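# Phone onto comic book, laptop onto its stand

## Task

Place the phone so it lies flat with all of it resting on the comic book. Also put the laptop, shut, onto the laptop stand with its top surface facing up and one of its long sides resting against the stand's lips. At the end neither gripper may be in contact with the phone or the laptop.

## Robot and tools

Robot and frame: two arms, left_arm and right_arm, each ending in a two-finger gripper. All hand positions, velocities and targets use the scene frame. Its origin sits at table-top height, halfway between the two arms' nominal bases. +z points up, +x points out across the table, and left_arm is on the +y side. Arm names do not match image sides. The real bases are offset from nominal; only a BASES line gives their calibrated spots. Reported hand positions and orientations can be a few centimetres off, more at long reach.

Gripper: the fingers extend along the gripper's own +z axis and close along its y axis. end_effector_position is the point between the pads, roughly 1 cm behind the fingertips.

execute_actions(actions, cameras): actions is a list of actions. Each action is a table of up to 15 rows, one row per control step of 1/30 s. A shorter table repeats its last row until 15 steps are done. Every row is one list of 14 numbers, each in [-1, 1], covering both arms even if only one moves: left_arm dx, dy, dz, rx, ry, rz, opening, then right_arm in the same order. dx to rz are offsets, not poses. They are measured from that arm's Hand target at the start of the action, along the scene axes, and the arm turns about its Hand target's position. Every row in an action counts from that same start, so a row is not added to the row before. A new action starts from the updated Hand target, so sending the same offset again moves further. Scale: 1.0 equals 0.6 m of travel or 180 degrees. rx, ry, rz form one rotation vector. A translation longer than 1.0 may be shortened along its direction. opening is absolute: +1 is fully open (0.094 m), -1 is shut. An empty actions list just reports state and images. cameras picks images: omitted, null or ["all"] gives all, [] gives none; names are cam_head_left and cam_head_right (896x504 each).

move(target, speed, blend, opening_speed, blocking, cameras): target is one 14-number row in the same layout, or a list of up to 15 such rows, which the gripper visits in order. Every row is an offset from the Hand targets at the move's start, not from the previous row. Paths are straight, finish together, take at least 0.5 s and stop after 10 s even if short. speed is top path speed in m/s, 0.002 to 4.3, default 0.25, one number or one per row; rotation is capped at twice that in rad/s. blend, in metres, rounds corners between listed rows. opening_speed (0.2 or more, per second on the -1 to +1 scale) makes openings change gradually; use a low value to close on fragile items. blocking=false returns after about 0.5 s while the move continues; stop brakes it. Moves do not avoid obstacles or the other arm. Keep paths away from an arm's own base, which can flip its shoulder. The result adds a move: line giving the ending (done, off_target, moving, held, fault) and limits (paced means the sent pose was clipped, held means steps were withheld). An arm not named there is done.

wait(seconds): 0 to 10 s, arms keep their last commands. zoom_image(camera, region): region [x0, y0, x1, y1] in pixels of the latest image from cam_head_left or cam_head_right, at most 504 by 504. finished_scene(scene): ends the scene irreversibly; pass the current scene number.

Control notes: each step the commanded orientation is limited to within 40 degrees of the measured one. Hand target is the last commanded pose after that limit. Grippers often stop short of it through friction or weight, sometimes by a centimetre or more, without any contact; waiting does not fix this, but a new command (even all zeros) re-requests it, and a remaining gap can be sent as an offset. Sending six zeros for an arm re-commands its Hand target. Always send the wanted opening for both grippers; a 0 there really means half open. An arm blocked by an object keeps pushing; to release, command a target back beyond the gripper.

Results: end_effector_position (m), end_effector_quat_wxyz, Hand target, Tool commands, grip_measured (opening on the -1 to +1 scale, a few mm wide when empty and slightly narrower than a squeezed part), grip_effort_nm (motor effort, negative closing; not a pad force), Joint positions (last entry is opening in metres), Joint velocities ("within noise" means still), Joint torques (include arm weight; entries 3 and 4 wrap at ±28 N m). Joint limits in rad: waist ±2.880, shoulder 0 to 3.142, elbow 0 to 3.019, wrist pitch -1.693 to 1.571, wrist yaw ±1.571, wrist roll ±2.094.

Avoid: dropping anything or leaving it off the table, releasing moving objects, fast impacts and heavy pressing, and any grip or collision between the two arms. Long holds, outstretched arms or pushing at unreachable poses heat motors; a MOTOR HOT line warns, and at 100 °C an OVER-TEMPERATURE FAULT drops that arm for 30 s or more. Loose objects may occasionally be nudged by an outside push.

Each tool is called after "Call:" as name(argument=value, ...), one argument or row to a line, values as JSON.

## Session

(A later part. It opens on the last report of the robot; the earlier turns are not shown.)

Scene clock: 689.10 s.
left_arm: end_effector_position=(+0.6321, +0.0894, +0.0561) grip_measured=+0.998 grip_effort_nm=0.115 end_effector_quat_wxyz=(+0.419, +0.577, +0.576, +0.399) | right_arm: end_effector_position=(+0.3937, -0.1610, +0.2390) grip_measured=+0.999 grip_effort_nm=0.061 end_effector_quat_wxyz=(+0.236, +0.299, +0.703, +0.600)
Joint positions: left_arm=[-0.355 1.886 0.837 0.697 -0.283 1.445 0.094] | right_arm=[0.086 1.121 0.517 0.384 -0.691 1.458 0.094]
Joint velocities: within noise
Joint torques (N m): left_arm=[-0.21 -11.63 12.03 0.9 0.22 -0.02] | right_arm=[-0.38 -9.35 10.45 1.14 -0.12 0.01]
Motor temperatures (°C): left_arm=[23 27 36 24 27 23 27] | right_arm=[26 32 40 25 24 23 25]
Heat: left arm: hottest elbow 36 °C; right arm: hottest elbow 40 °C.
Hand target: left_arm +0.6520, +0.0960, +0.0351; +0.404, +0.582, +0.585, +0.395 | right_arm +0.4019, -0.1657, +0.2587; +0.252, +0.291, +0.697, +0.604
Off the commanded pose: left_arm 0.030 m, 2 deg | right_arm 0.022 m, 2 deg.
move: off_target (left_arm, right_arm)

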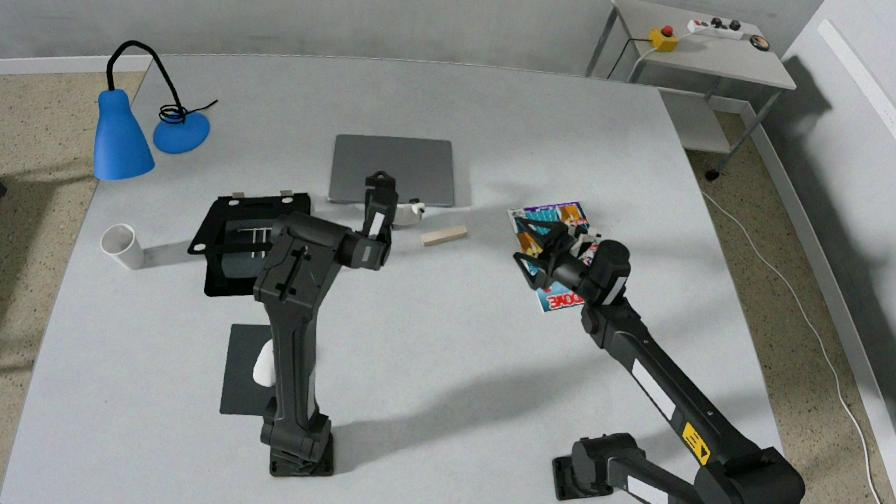

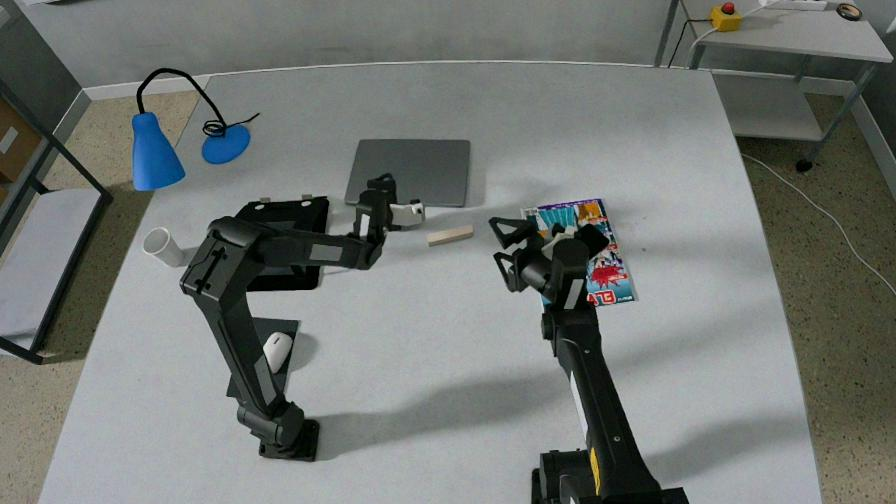

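Call:
move(
  target=[-0.01,0,0.02,0,0,0,-0.6, 0,0,0,0,0,0,1],
  speed=0.05,
  opening_speed=0.4,
)

Call:
zoom_image(
  camera="cam_head_left",
  region=[310, 140, 520, 280],
)

Call:
zoom_image(
  camera="cam_head_right",
  region=[320, 140, 500, 260],
)

Scene clock: 705.83 s.
left_arm: end_effector_position=(+0.6250, +0.0908, +0.0244) grip_measured=-0.597 grip_effort_nm=-0.115 end_effector_quat_wxyz=(+0.387, +0.602, +0.587, +0.379) | right_arm: end_effector_position=(+0.3937, -0.1610, +0.2390) grip_measured=+0.999 grip_effort_nm=0.066 end_effector_quat_wxyz=(+0.236, +0.299, +0.703, +0.600)
Joint positions: left_arm=[-0.354 1.917 0.84 0.633 -0.275 1.445 0.019] | right_arm=[0.086 1.121 0.517 0.384 -0.691 1.458 0.094]
Joint velocities: within noise
Joint torques (N m): left_arm=[0.21 -18.55 10.24 2.18 -0.24 -0.01] | right_arm=[-0.44 -9.35 10.41 1.14 -0.12 0.01]
Motor temperatures (°C): left_arm=[23 27 37 24 27 23 27] | right_arm=[26 32 40 25 24 23 25]
Heat: left arm: hottest elbow 37 °C; right arm: hottest elbow 40 °C.
Hand target: left_arm +0.6461, +0.0961, +0.0470; +0.404, +0.582, +0.585, +0.395 | right_arm +0.4019, -0.1657, +0.2587; +0.252, +0.291, +0.697, +0.604
Off the commanded pose: left_arm 0.031 m, 3 deg | right_arm 0.022 m, 2 deg.
move: off_target (left_arm, right_arm)

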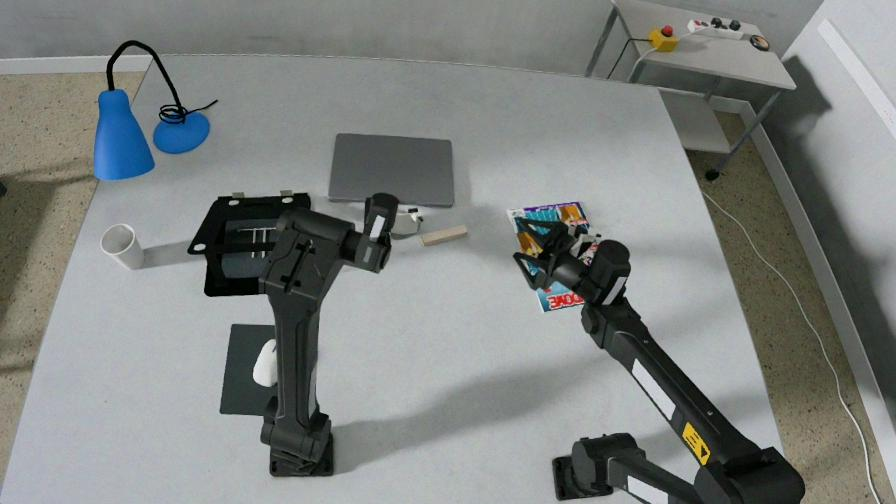

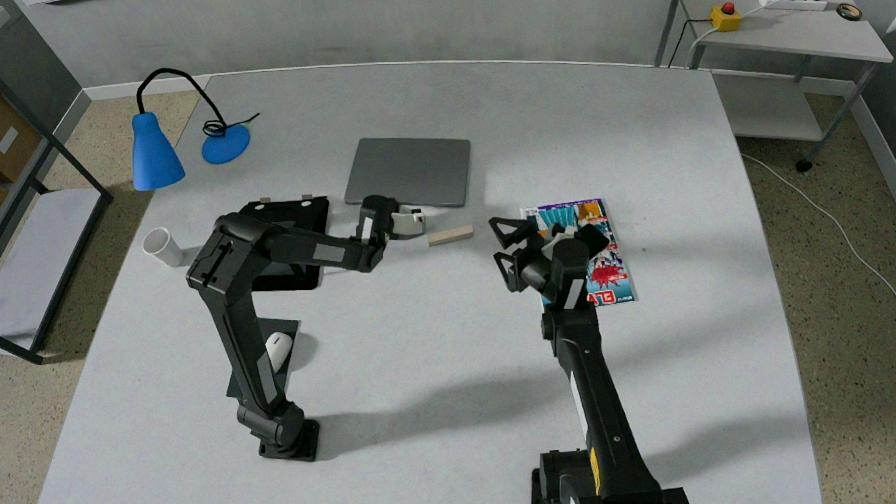

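Scaled by 2.400.

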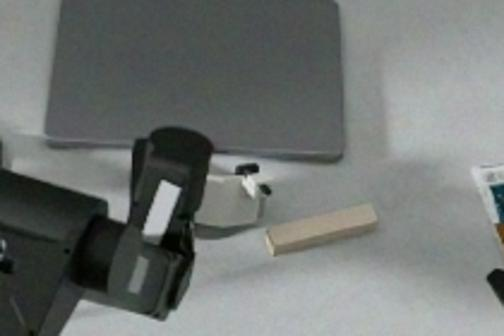

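Scaled by 2.800.

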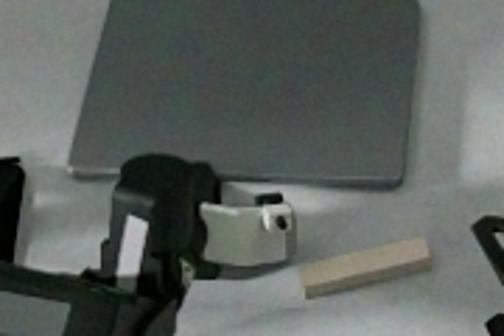

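Call:
move(
  target=[0,0,0.05,0,0,0,-0.6, 0,0,0,0,0,0,1],
  speed=0.06,
)

Call:
zoom_image(
  camera="cam_head_left",
  region=[310, 110, 520, 250],
)

Call:
zoom_image(
  camera="cam_head_right",
  region=[320, 110, 500, 230],
)

Scene clock: 710.27 s.
left_arm: end_effector_position=(+0.6223, +0.0923, +0.0351) grip_measured=-0.598 grip_effort_nm=-0.090 end_effector_quat_wxyz=(+0.377, +0.608, +0.590, +0.375) | right_arm: end_effector_position=(+0.3937, -0.1610, +0.2390) grip_measured=+0.999 grip_effort_nm=0.061 end_effector_quat_wxyz=(+0.236, +0.299, +0.703, +0.600)
Joint positions: left_arm=[-0.354 1.874 0.84 0.564 -0.276 1.445 0.019] | right_arm=[0.086 1.121 0.517 0.384 -0.691 1.458 0.094]
Joint velocities: within noise
Joint torques (N m): left_arm=[-0.38 -19.9 10.93 1.69 -0.25 -0.02] | right_arm=[-0.38 -9.23 10.44 1.14 -0.13 0.02]
Motor temperatures (°C): left_arm=[23 28 37 24 27 23 27] | right_arm=[26 32 40 25 24 23 25]
Heat: left arm: hottest elbow 37 °C; right arm: hottest elbow 40 °C.
Hand target: left_arm +0.6461, +0.0962, +0.0770; +0.404, +0.582, +0.585, +0.395 | right_arm +0.4019, -0.1657, +0.2587; +0.252, +0.291, +0.697, +0.604
Off the commanded pose: left_arm 0.048 m, 5 deg | right_arm 0.022 m, 2 deg.
move: off_target (left_arm, right_arm)

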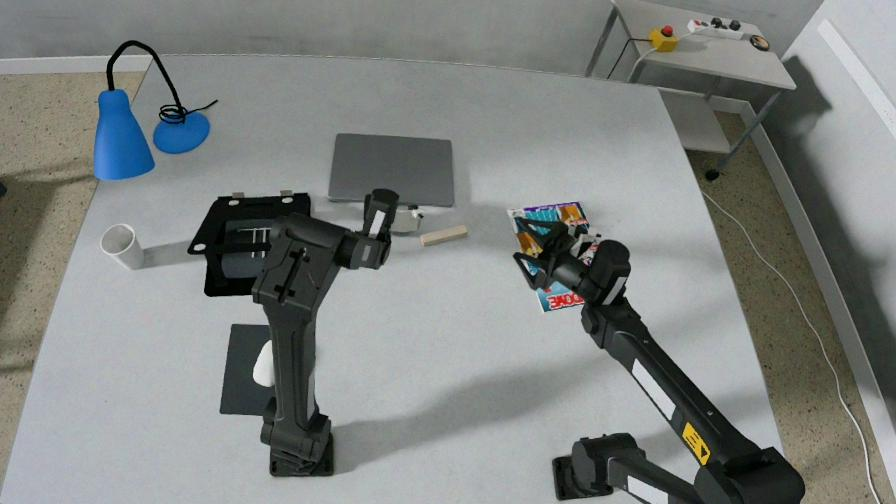

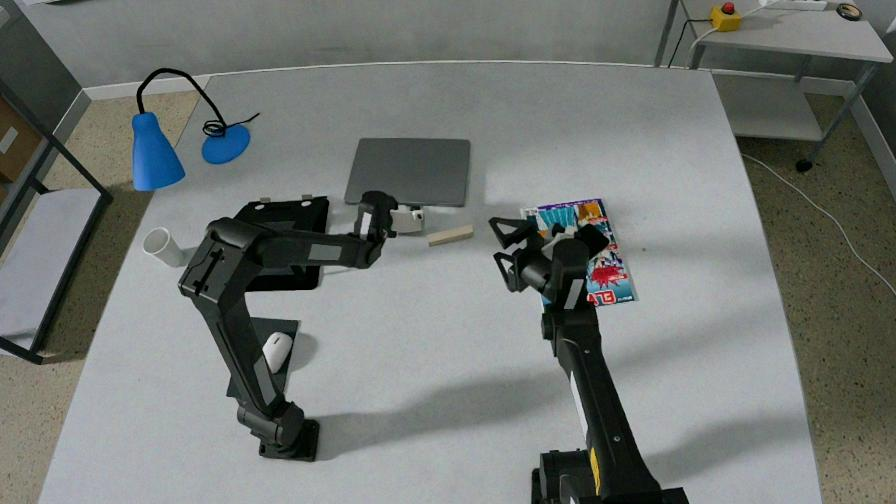

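Scaled by 2.400.

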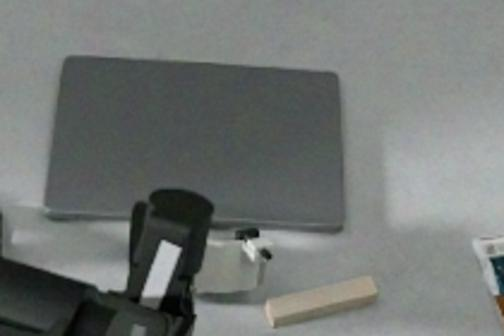

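Scaled by 2.800.

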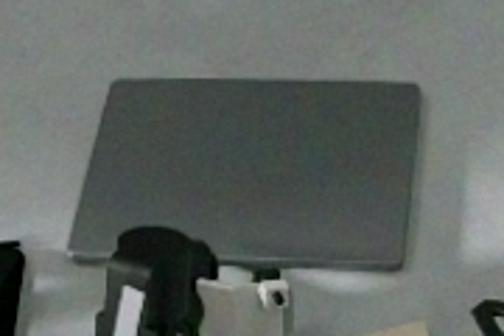

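Call:
move(
  target=[0,0,0.09,0,0,0,-0.6, 0,0,0,0,0,0,1],
  speed=0.06,
)

Call:
zoom_image(
  camera="cam_head_left",
  region=[310, 110, 520, 250],
)

Call:
zoom_image(
  camera="cam_head_right",
  region=[320, 110, 500, 230],
)

Scene clock: 715.47 s.
left_arm: end_effector_position=(+0.6216, +0.0942, +0.0948) grip_measured=-0.598 grip_effort_nm=-0.085 end_effector_quat_wxyz=(+0.382, +0.603, +0.589, +0.378) | right_arm: end_effector_position=(+0.3937, -0.1610, +0.2390) grip_measured=+0.999 grip_effort_nm=0.061 end_effector_quat_wxyz=(+0.236, +0.299, +0.703, +0.600)
Joint positions: left_arm=[-0.351 1.729 0.85 0.425 -0.277 1.445 0.019] | right_arm=[0.086 1.121 0.517 0.384 -0.691 1.458 0.094]
Joint velocities: within noise
Joint torques (N m): left_arm=[-0.97 -18.55 13.5 1.33 -0.18 -0.02] | right_arm=[-0.44 -9.17 10.43 1.13 -0.13 0.02]
Motor temperatures (°C): left_arm=[23 28 37 24 26 23 27] | right_arm=[26 32 41 25 24 23 25]
Heat: left arm: hottest elbow 37 °C; right arm: hottest elbow 41 °C.
Hand target: left_arm +0.6460, +0.0961, +0.1309; +0.403, +0.582, +0.585, +0.395 | right_arm +0.4019, -0.1657, +0.2587; +0.252, +0.291, +0.697, +0.604
Off the commanded pose: left_arm 0.044 m, 4 deg | right_arm 0.022 m, 2 deg.
move: off_target (left_arm, right_arm)

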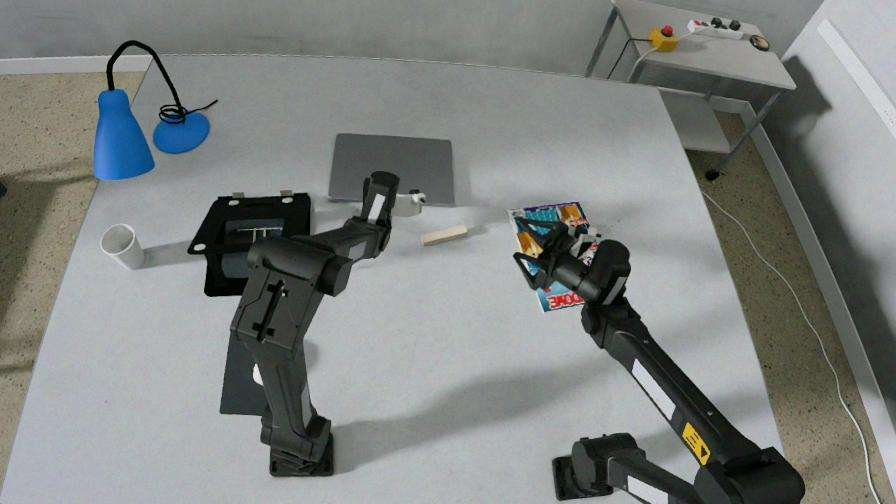

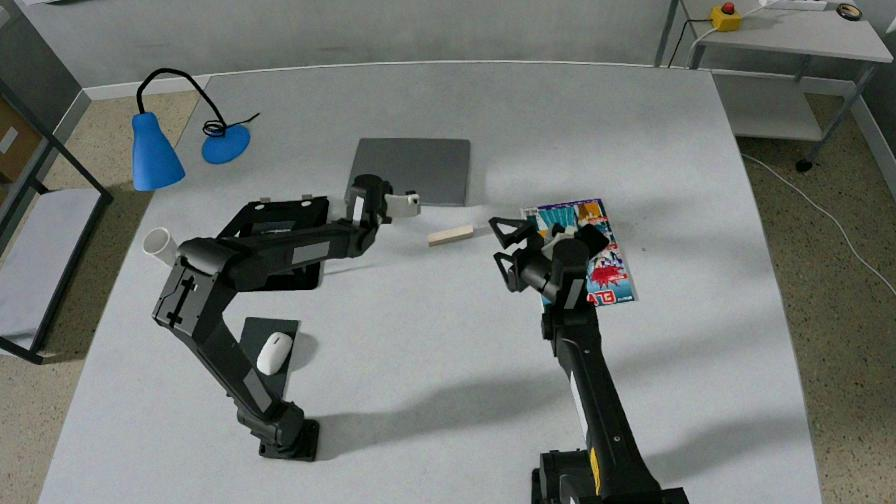

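Scaled by 2.400.

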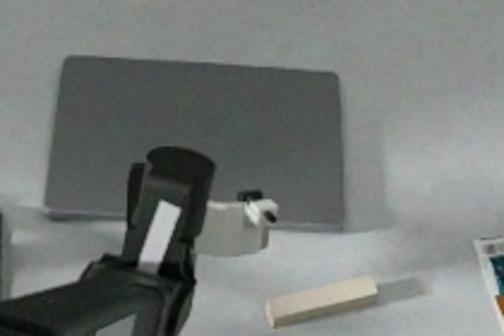

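Scaled by 2.800.

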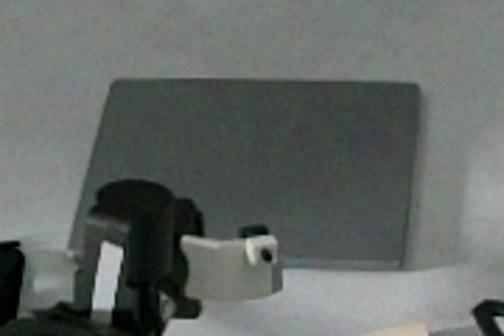

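Call:
move(
  target=[-0.1,0,0.1,0,0,0,1, 0.24,0.11,-0.31,-0.047,0.047,0,1],
  speed=0.25,
)

Call:
zoom_image(
  camera="cam_head_left",
  region=[370, 140, 550, 280],
)

Call:
zoom_image(
  camera="cam_head_right",
  region=[370, 140, 550, 280],
)

Scene clock: 737.67 s.
left_arm: end_effector_position=(+0.5936, +0.1017, +0.1882) grip_measured=+0.998 grip_effort_nm=0.129 end_effector_quat_wxyz=(+0.400, +0.581, +0.586, +0.399) | right_arm: end_effector_position=(+0.5289, -0.1095, +0.0638) grip_measured=+0.999 grip_effort_nm=0.061 end_effector_quat_wxyz=(+0.209, +0.330, +0.759, +0.520)
Joint positions: left_arm=[-0.365 1.485 0.822 0.273 -0.316 1.439 0.094] | right_arm=[0.191 1.816 0.816 0.553 -0.536 1.359 0.094]
Joint velocities: within noise
Joint torques (N m): left_arm=[-2.49 -15.5 8.75 1.48 -0.19 -0.12] | right_arm=[1.26 -15.38 8.84 1.87 -0.03 0.03]
Motor temperatures (°C): left_arm=[23 29 37 24 26 23 27] | right_arm=[26 32 41 25 24 23 25]
Heat: left arm: hottest elbow 37 °C; right arm: hottest elbow 41 °C.
Hand target: left_arm +0.5860, +0.0961, +0.1909; +0.403, +0.582, +0.585, +0.395 | right_arm +0.5458, -0.0995, +0.0727; +0.221, +0.315, +0.757, +0.528
Off the commanded pose: left_arm 0.010 m, 1 deg | right_arm 0.022 m, 2 deg.
move: off_target (right_arm)

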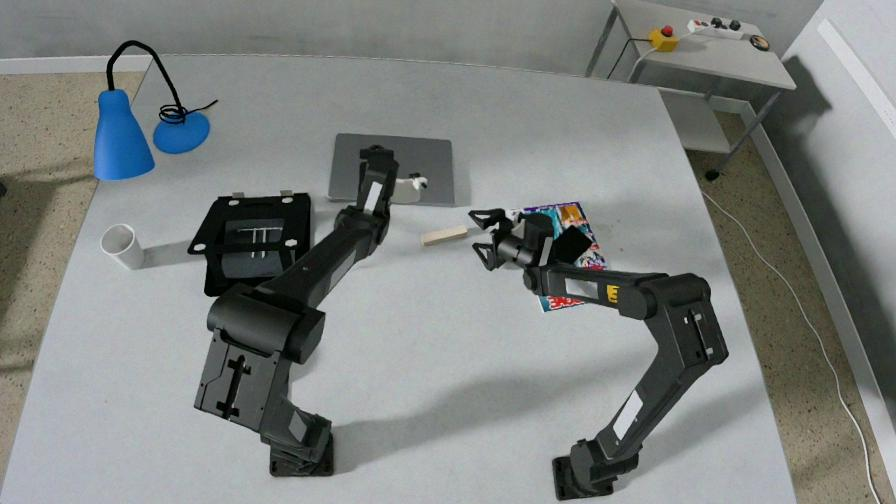

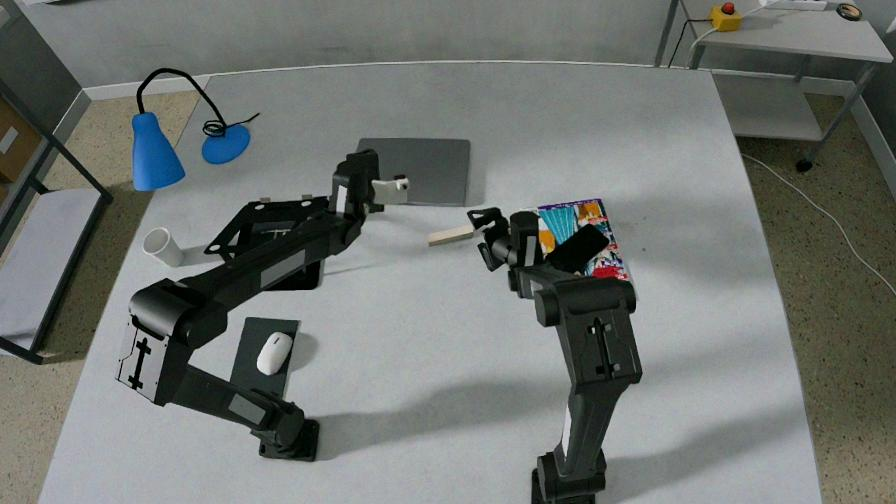

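Scaled by 2.800.

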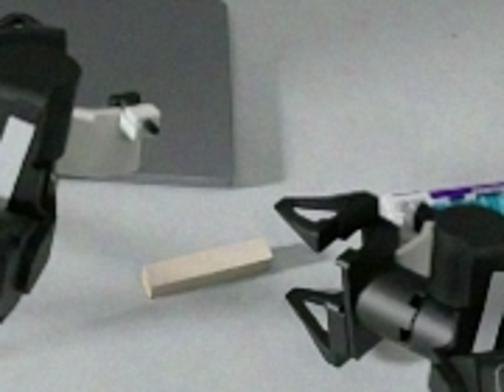

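Scaled by 2.800.

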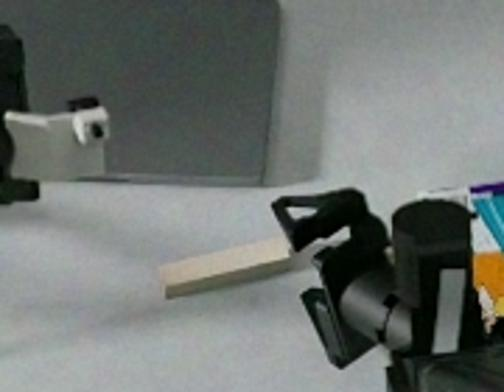

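Call:
move(
  target=[
    [0,0,0.1,0,0,0,1, 0.0,-0.06,0.0,0,0,0,1],
    [0,0,0.1,0,0,0,1, 0.1,-0.06,-0.02,0,0,0,1],
    [0,0,0.1,0,0,0,1, 0.1,-0.03,-0.02,0,0,0,1],
  ],
  speed=0.15,
)

Call:
zoom_image(
  camera="cam_head_left",
  region=[400, 160, 520, 260],
)

Call:
zoom_image(
  camera="cam_head_right",
  region=[400, 160, 520, 260],
)

Scene clock: 743.93 s.
left_arm: end_effector_position=(+0.5694, +0.1102, +0.2089) grip_measured=+0.998 grip_effort_nm=0.129 end_effector_quat_wxyz=(+0.373, +0.599, +0.594, +0.386) | right_arm: end_effector_position=(+0.5908, -0.1271, +0.0615) grip_measured=+0.999 grip_effort_nm=0.061 end_effector_quat_wxyz=(+0.223, +0.318, +0.757, +0.525)
Joint positions: left_arm=[-0.365 1.374 0.822 0.089 -0.316 1.438 0.094] | right_arm=[0.133 1.927 0.983 0.511 -0.588 1.317 0.094]
Joint velocities: within noise
Joint torques (N m): left_arm=[-3.31 -13.68 16.84 1.4 -0.2 -0.17] | right_arm=[1.2 -16.32 9.61 1.06 -0.04 0.15]
Motor temperatures (°C): left_arm=[23 29 37 24 26 23 27] | right_arm=[26 33 41 25 24 23 25]
Heat: left arm: hottest elbow 37 °C; right arm: hottest elbow 41 °C.
Hand target: left_arm +0.5860, +0.0961, +0.2510; +0.404, +0.582, +0.585, +0.395 | right_arm +0.6059, -0.1176, +0.0608; +0.221, +0.315, +0.757, +0.528
Off the commanded pose: left_arm 0.047 m, 4 deg | right_arm 0.018 m, 1 deg.
move: off_target (left_arm, right_arm)

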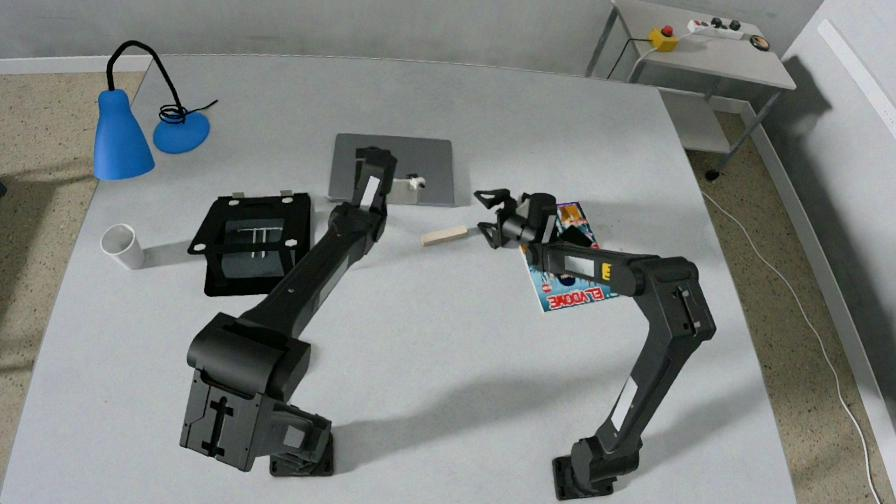

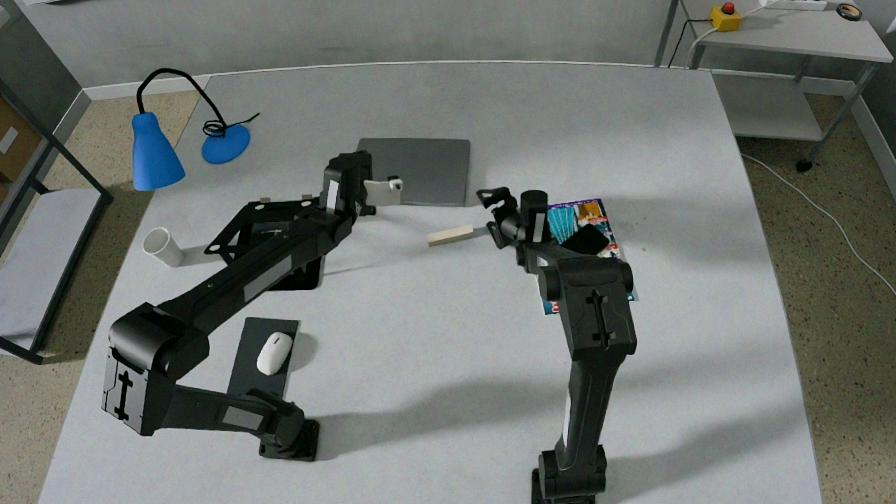

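Scaled by 4.200.

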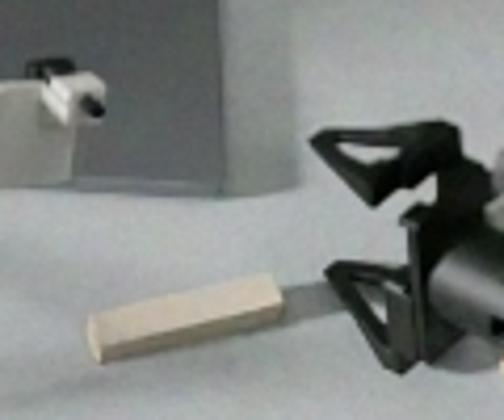

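Scaled by 4.200.

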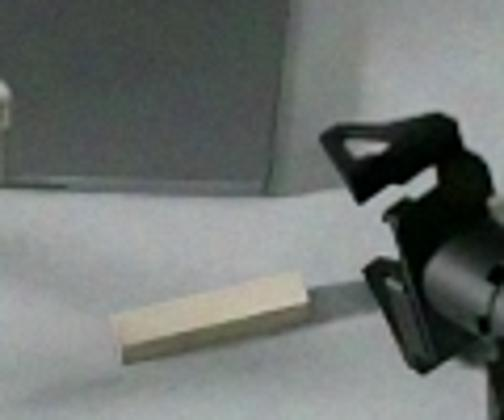

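Call:
move(
  target=[0,0,0,0,0,0,1, 0.115,0.155,-0.015,0,0,0,1],
  speed=0.1,
)

Call:
zoom_image(
  camera="cam_head_left",
  region=[400, 160, 520, 260],
)

Call:
zoom_image(
  camera="cam_head_right",
  region=[400, 160, 520, 260],
)

Scene clock: 751.57 s.
left_arm: end_effector_position=(+0.5693, +0.1102, +0.2088) grip_measured=+0.998 grip_effort_nm=0.129 end_effector_quat_wxyz=(+0.373, +0.599, +0.595, +0.386) | right_arm: end_effector_position=(+0.6613, -0.0511, +0.0616) grip_measured=+0.999 grip_effort_nm=0.061 end_effector_quat_wxyz=(+0.231, +0.322, +0.754, +0.523)
Joint positions: left_arm=[-0.365 1.374 0.822 0.089 -0.316 1.437 0.094] | right_arm=[0.249 2.072 1.248 0.426 -0.464 1.373 0.094]
Joint velocities: within noise
Joint torques (N m): left_arm=[-2.84 -13.51 16.84 1.42 -0.19 -0.12] | right_arm=[2.49 -18.49 11.59 1.2 -0.03 0.19]
Motor temperatures (°C): left_arm=[23 29 37 24 26 23 27] | right_arm=[26 33 41 25 24 23 25]
Heat: left arm: hottest elbow 37 °C; right arm: hottest elbow 41 °C.
Hand target: left_arm +0.5860, +0.0961, +0.2510; +0.404, +0.582, +0.585, +0.395 | right_arm +0.6748, -0.0245, +0.0517; +0.221, +0.315, +0.757, +0.528
Off the commanded pose: left_arm 0.047 m, 4 deg | right_arm 0.031 m, 2 deg.
move: off_target (left_arm, right_arm)

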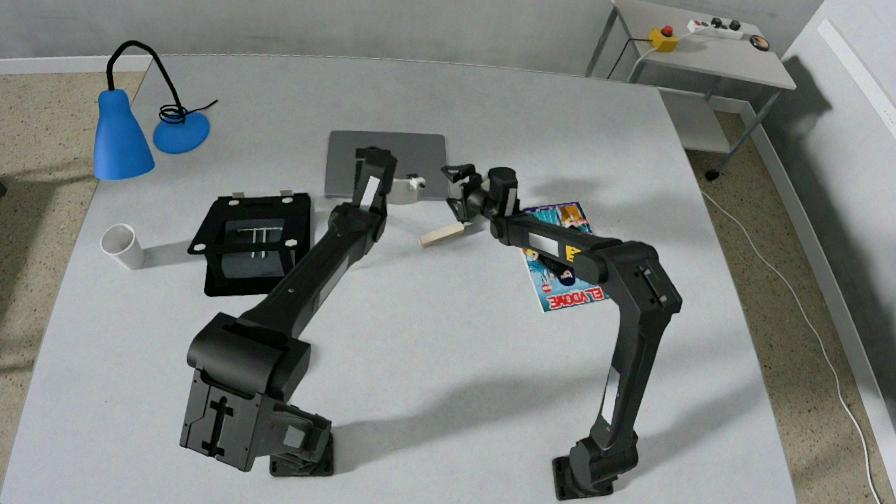

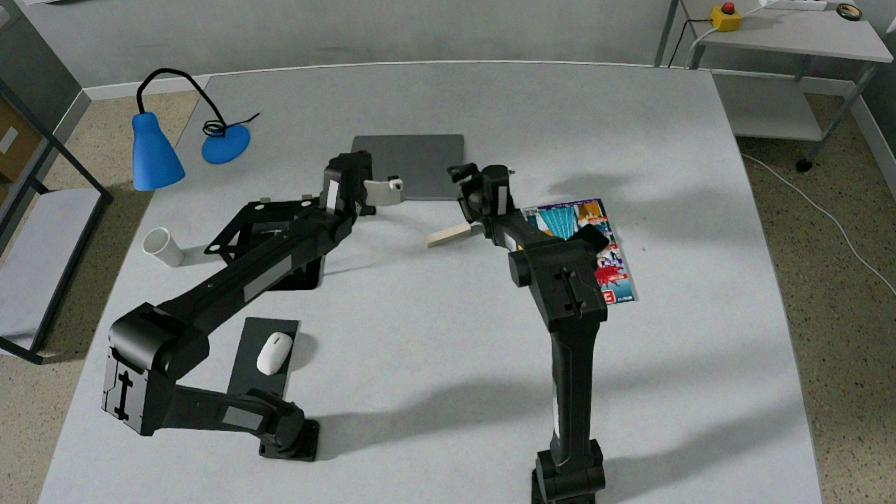

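Scaled by 4.200.

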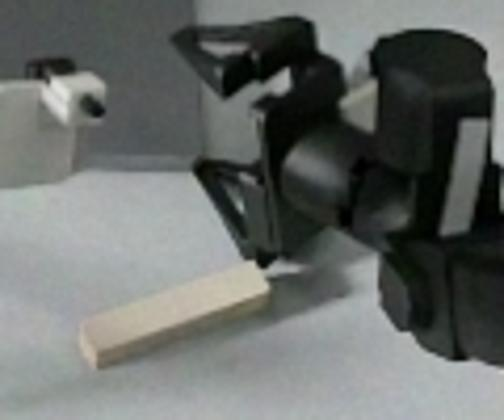

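Scaled by 4.200.

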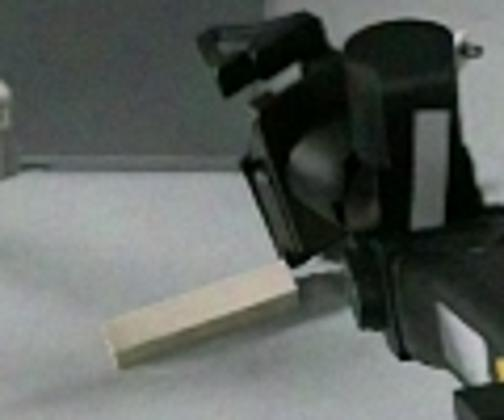

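Call:
move(
  target=[
    [0,0,0,0,0,0,1, -0.08,-0.15,0.05,0,0,0,1],
    [0,0,0,0,0,0,1, -0.19,-0.22,0.05,0,0,0,-1],
    [0,0,0,0,0,0,1, -0.19,-0.22,-0.055,0,0,0,-1],
  ],
  speed=0.2,
)

Call:
zoom_image(
  camera="cam_head_left",
  region=[310, 120, 520, 260],
)

Call:
zoom_image(
  camera="cam_head_right",
  region=[310, 120, 520, 260],
)

Scene clock: 785.43 s.
left_arm: end_effector_position=(+0.5693, +0.1102, +0.2088) grip_measured=+0.998 grip_effort_nm=0.129 end_effector_quat_wxyz=(+0.373, +0.599, +0.595, +0.386) | right_arm: end_effector_position=(+0.5613, -0.1502, +0.0322) grip_measured=-0.991 grip_effort_nm=-0.496 end_effector_quat_wxyz=(+0.221, +0.309, +0.756, +0.532)
Joint positions: left_arm=[-0.365 1.374 0.822 0.089 -0.316 1.437 0.094] | right_arm=[0.088 1.956 0.887 0.635 -0.649 1.292 0]
Joint velocities: within noise
Joint torques (N m): left_arm=[-2.26 -12.81 16.75 1.36 -0.18 -0.15] | right_arm=[-0.32 -16.56 4.93 2 -0.05 0.06]
Motor temperatures (°C): left_arm=[23 29 40 24 26 23 27] | right_arm=[26 35 45 25 24 23 25]
Heat: left arm: hottest elbow 40 °C; right arm: hottest elbow 45 °C.
Hand target: left_arm +0.5860, +0.0961, +0.2510; +0.404, +0.582, +0.585, +0.395 | right_arm +0.5608, -0.1567, +0.0186; +0.221, +0.315, +0.757, +0.528
Off the commanded pose: left_arm 0.047 m, 4 deg | right_arm 0.015 m, 1 deg.
move: off_target (left_arm, right_arm); target 2's new opening was sent with right_arm's hand 0.011 m and 2 deg from that target

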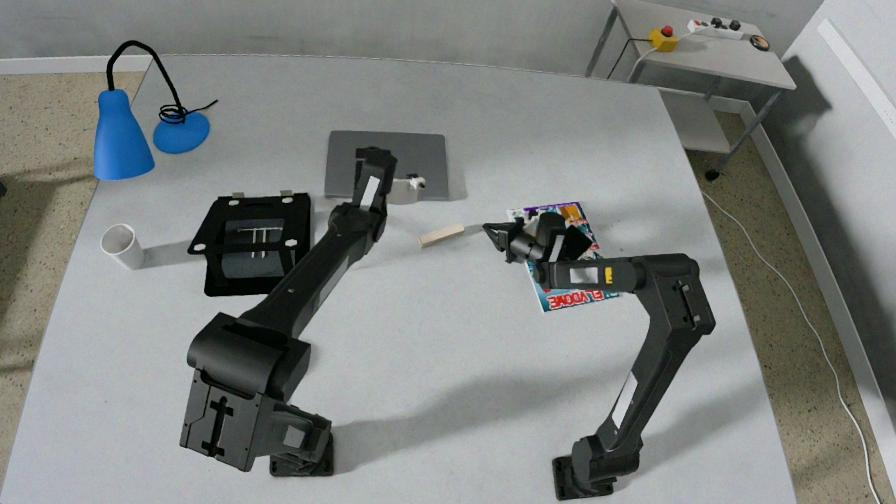

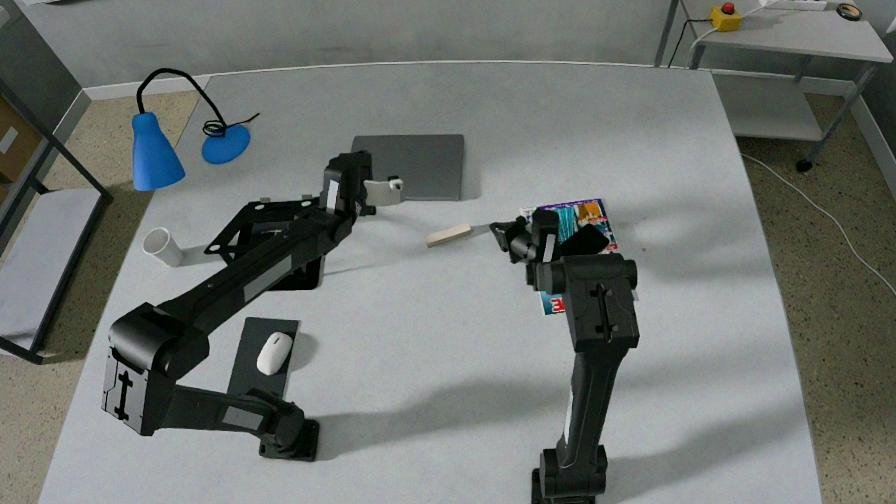

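Scaled by 2.400.

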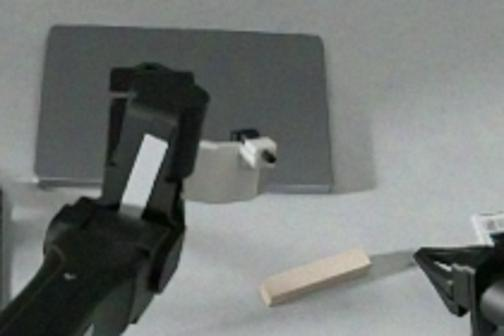

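Scaled by 2.400.

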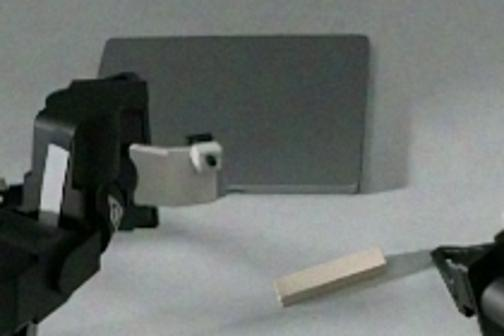

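Call:
move(
  target=[
    [-0.39,0.34,0.08,0,0,0,1, 0,0,0.2,0,0,0,-1],
    [-0.39,0.34,0.08,0,0,0,1, -0.035,0.235,0.2,-0.224,0.319,-0.093,1],
  ],
  speed=0.25,
)

Call:
zoom_image(
  camera="cam_head_left",
  region=[310, 120, 520, 260],
)

Call:
zoom_image(
  camera="cam_head_right",
  region=[310, 120, 520, 260],
)

Scene clock: 806.17 s.
left_arm: end_effector_position=(+0.3541, +0.2962, +0.3010) grip_measured=+0.998 grip_effort_nm=0.129 end_effector_quat_wxyz=(+0.408, +0.583, +0.582, +0.394) | right_arm: end_effector_position=(+0.5266, -0.0272, +0.1353) grip_measured=+0.998 grip_effort_nm=0.071 end_effector_quat_wxyz=(-0.006, +0.533, +0.846, -0.007)
Joint positions: left_arm=[0.308 0.5 0.548 -0.433 0.331 1.685 0.094] | right_arm=[0.465 2.028 1.873 -1.433 -0.002 1.595 0.094]
Joint velocities: within noise
Joint torques (N m): left_arm=[-0.44 -1.49 11.92 1.43 0.22 0.04] | right_arm=[0.91 -21.42 12.53 -0.28 0.16 0.22]
Motor temperatures (°C): left_arm=[23 28 40 24 26 23 27] | right_arm=[26 36 42 25 24 23 25]
Heat: left arm: hottest elbow 40 °C; right arm: hottest elbow 42 °C.
Hand target: left_arm +0.3520, +0.3001, +0.2990; +0.404, +0.582, +0.585, +0.395 | right_arm +0.5398, -0.0157, +0.1387; +0.000, +0.533, +0.846, +0.000
Off the commanded pose: left_arm 0.005 m, 1 deg | right_arm 0.018 m, 1 deg.
move: off_target (right_arm); target 2's new opening was sent with right_arm's hand 0.018 m and 1 deg from that target

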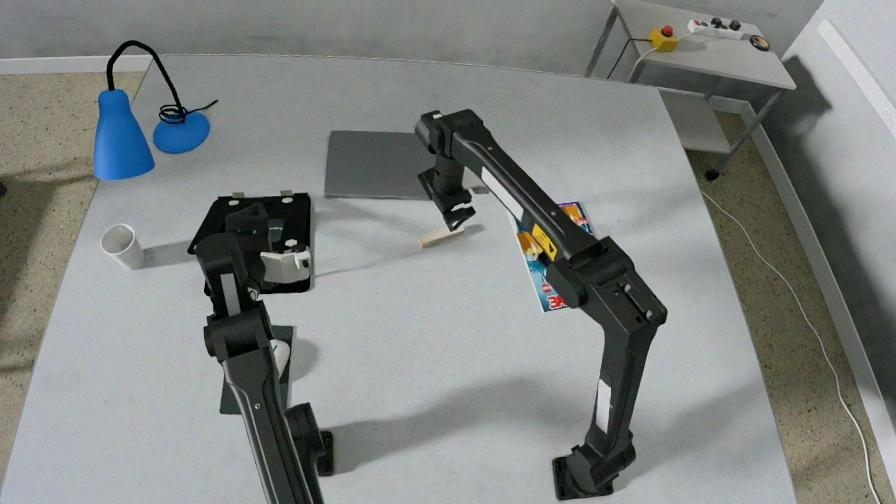

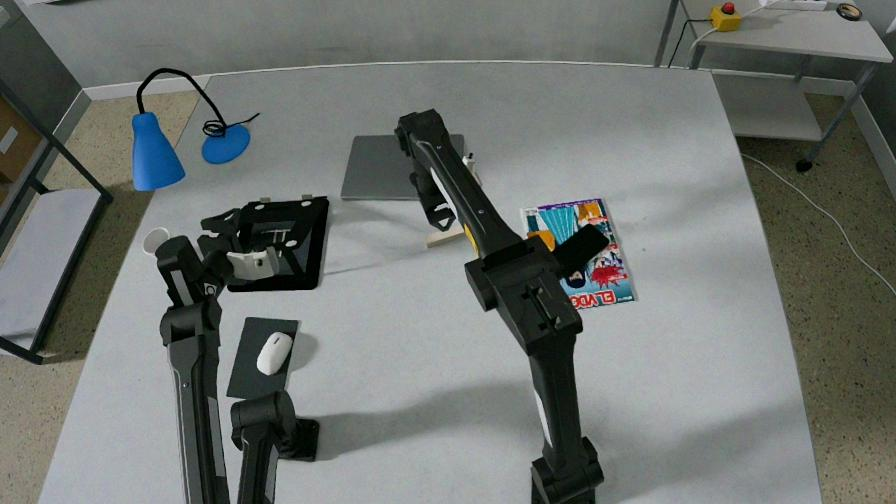

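Scaled by 2.400.

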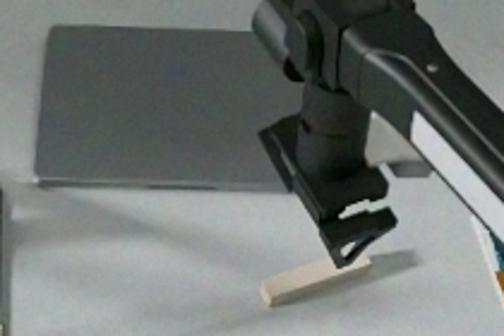

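Scaled by 2.400.

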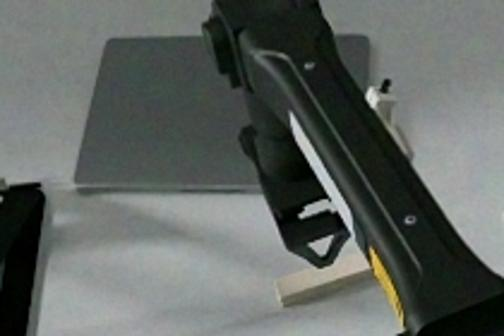

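Call:
move(
  target=[0,0,0,0,0,0,1, 0.015,0,-0.205,0,0,0,1],
  speed=0.12,
)

Call:
zoom_image(
  camera="cam_head_left",
  region=[370, 180, 500, 270],
)

Call:
zoom_image(
  camera="cam_head_right",
  region=[370, 180, 500, 270],
)

Scene clock: 810.70 s.
left_arm: end_effector_position=(+0.3541, +0.2962, +0.3010) grip_measured=+0.998 grip_effort_nm=0.129 end_effector_quat_wxyz=(+0.408, +0.583, +0.582, +0.394) | right_arm: end_effector_position=(+0.5508, -0.0150, +0.0351) grip_measured=+0.999 grip_effort_nm=0.066 end_effector_quat_wxyz=(+0.005, +0.533, +0.846, +0.010)
Joint positions: left_arm=[0.308 0.5 0.548 -0.433 0.331 1.685 0.094] | right_arm=[0.465 2.148 1.801 -1.201 -0.002 1.595 0.094]
Joint velocities: within noise
Joint torques (N m): left_arm=[-0.09 -1.85 11.73 1.44 0.19 0] | right_arm=[0.5 -23.65 7.41 0.43 0.16 0.16]
Motor temperatures (°C): left_arm=[23 28 40 24 26 23 27] | right_arm=[26 36 43 25 24 23 25]
Heat: left arm: hottest elbow 40 °C; right arm: hottest elbow 43 °C.
Hand target: left_arm +0.3520, +0.3001, +0.2990; +0.404, +0.582, +0.585, +0.395 | right_arm +0.5488, -0.0157, +0.0157; +0.000, +0.533, +0.846, +0.000
Off the commanded pose: left_arm 0.005 m, 1 deg | right_arm 0.019 m, 1 deg.
move: off_target (right_arm)

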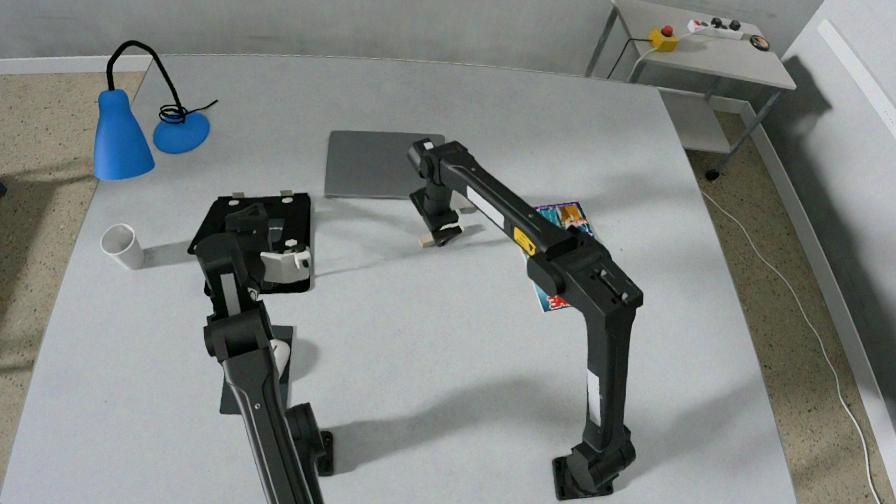

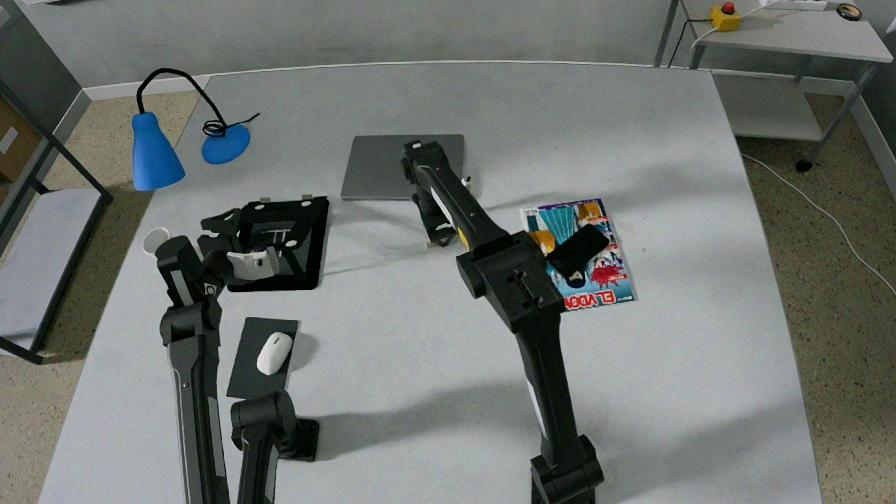

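Scaled by 3.877.

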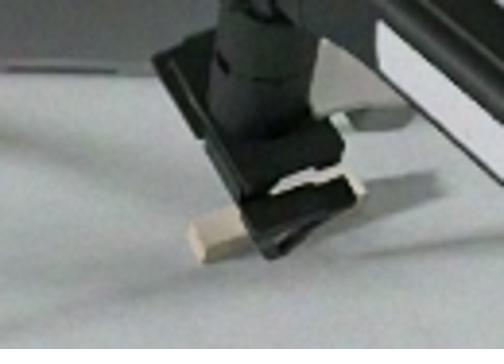

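Scaled by 3.877.

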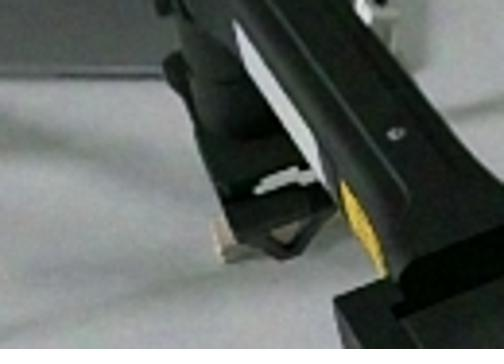

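Call:
move(
  target=[
    [0,0,0,0,0,0,1, 0,0,-0.02,0,0,0,1],
    [0,0,0,0,0,0,1, 0,0,-0.02,0,0,0,-0.7],
  ],
  speed=0.08,
  opening_speed=0.8,
)

Call:
zoom_image(
  camera="cam_head_left",
  region=[370, 180, 500, 270],
)

Scene clock: 816.50 s.
left_arm: end_effector_position=(+0.3541, +0.2962, +0.3010) grip_measured=+0.998 grip_effort_nm=0.129 end_effector_quat_wxyz=(+0.408, +0.583, +0.582, +0.394) | right_arm: end_effector_position=(+0.5535, -0.0136, +0.0295) grip_measured=-0.555 grip_effort_nm=-1.013 end_effector_quat_wxyz=(+0.008, +0.533, +0.846, +0.015)
Joint positions: left_arm=[0.308 0.5 0.548 -0.433 0.331 1.685 0.094] | right_arm=[0.465 2.154 1.795 -1.178 -0.002 1.595 0.021]
Joint velocities: within noise
Joint torques (N m): left_arm=[-0.44 -1.49 11.85 1.42 0.21 0.06] | right_arm=[0.38 -22.59 6.8 0.46 0.16 0.15]
Motor temperatures (°C): left_arm=[23 28 40 24 26 23 27] | right_arm=[26 36 42 25 24 23 25]
Heat: left arm: hottest elbow 40 °C; right arm: hottest elbow 42 °C.
Hand target: left_arm +0.3520, +0.3001, +0.2990; +0.404, +0.582, +0.585, +0.395 | right_arm +0.5488, -0.0156, +0.0036; +0.000, +0.533, +0.846, +0.000
Off the commanded pose: left_arm 0.005 m, 1 deg | right_arm 0.026 m, 2 deg.
move: off_target (right_arm); target 2's new opening was sent with right_arm's hand 0.026 m and 2 deg from that target

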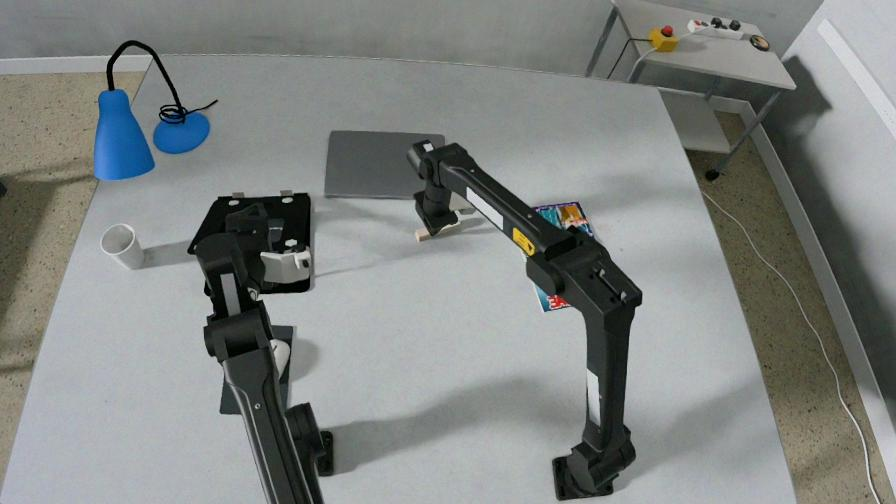

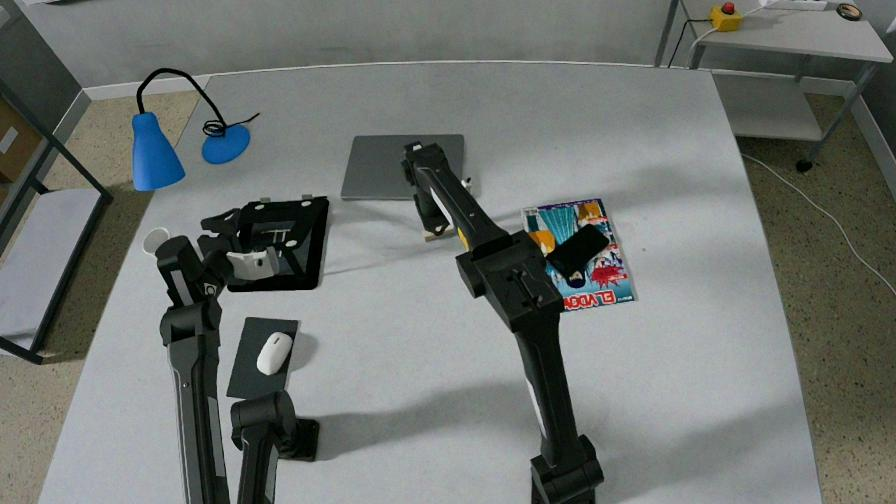

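Scaled by 3.877.

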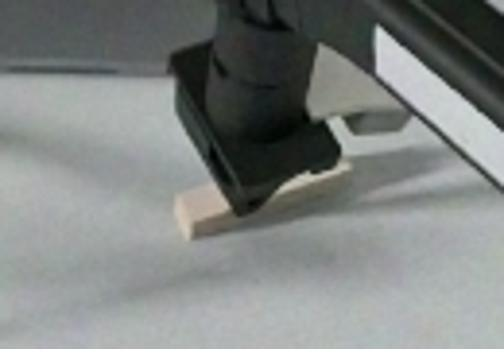

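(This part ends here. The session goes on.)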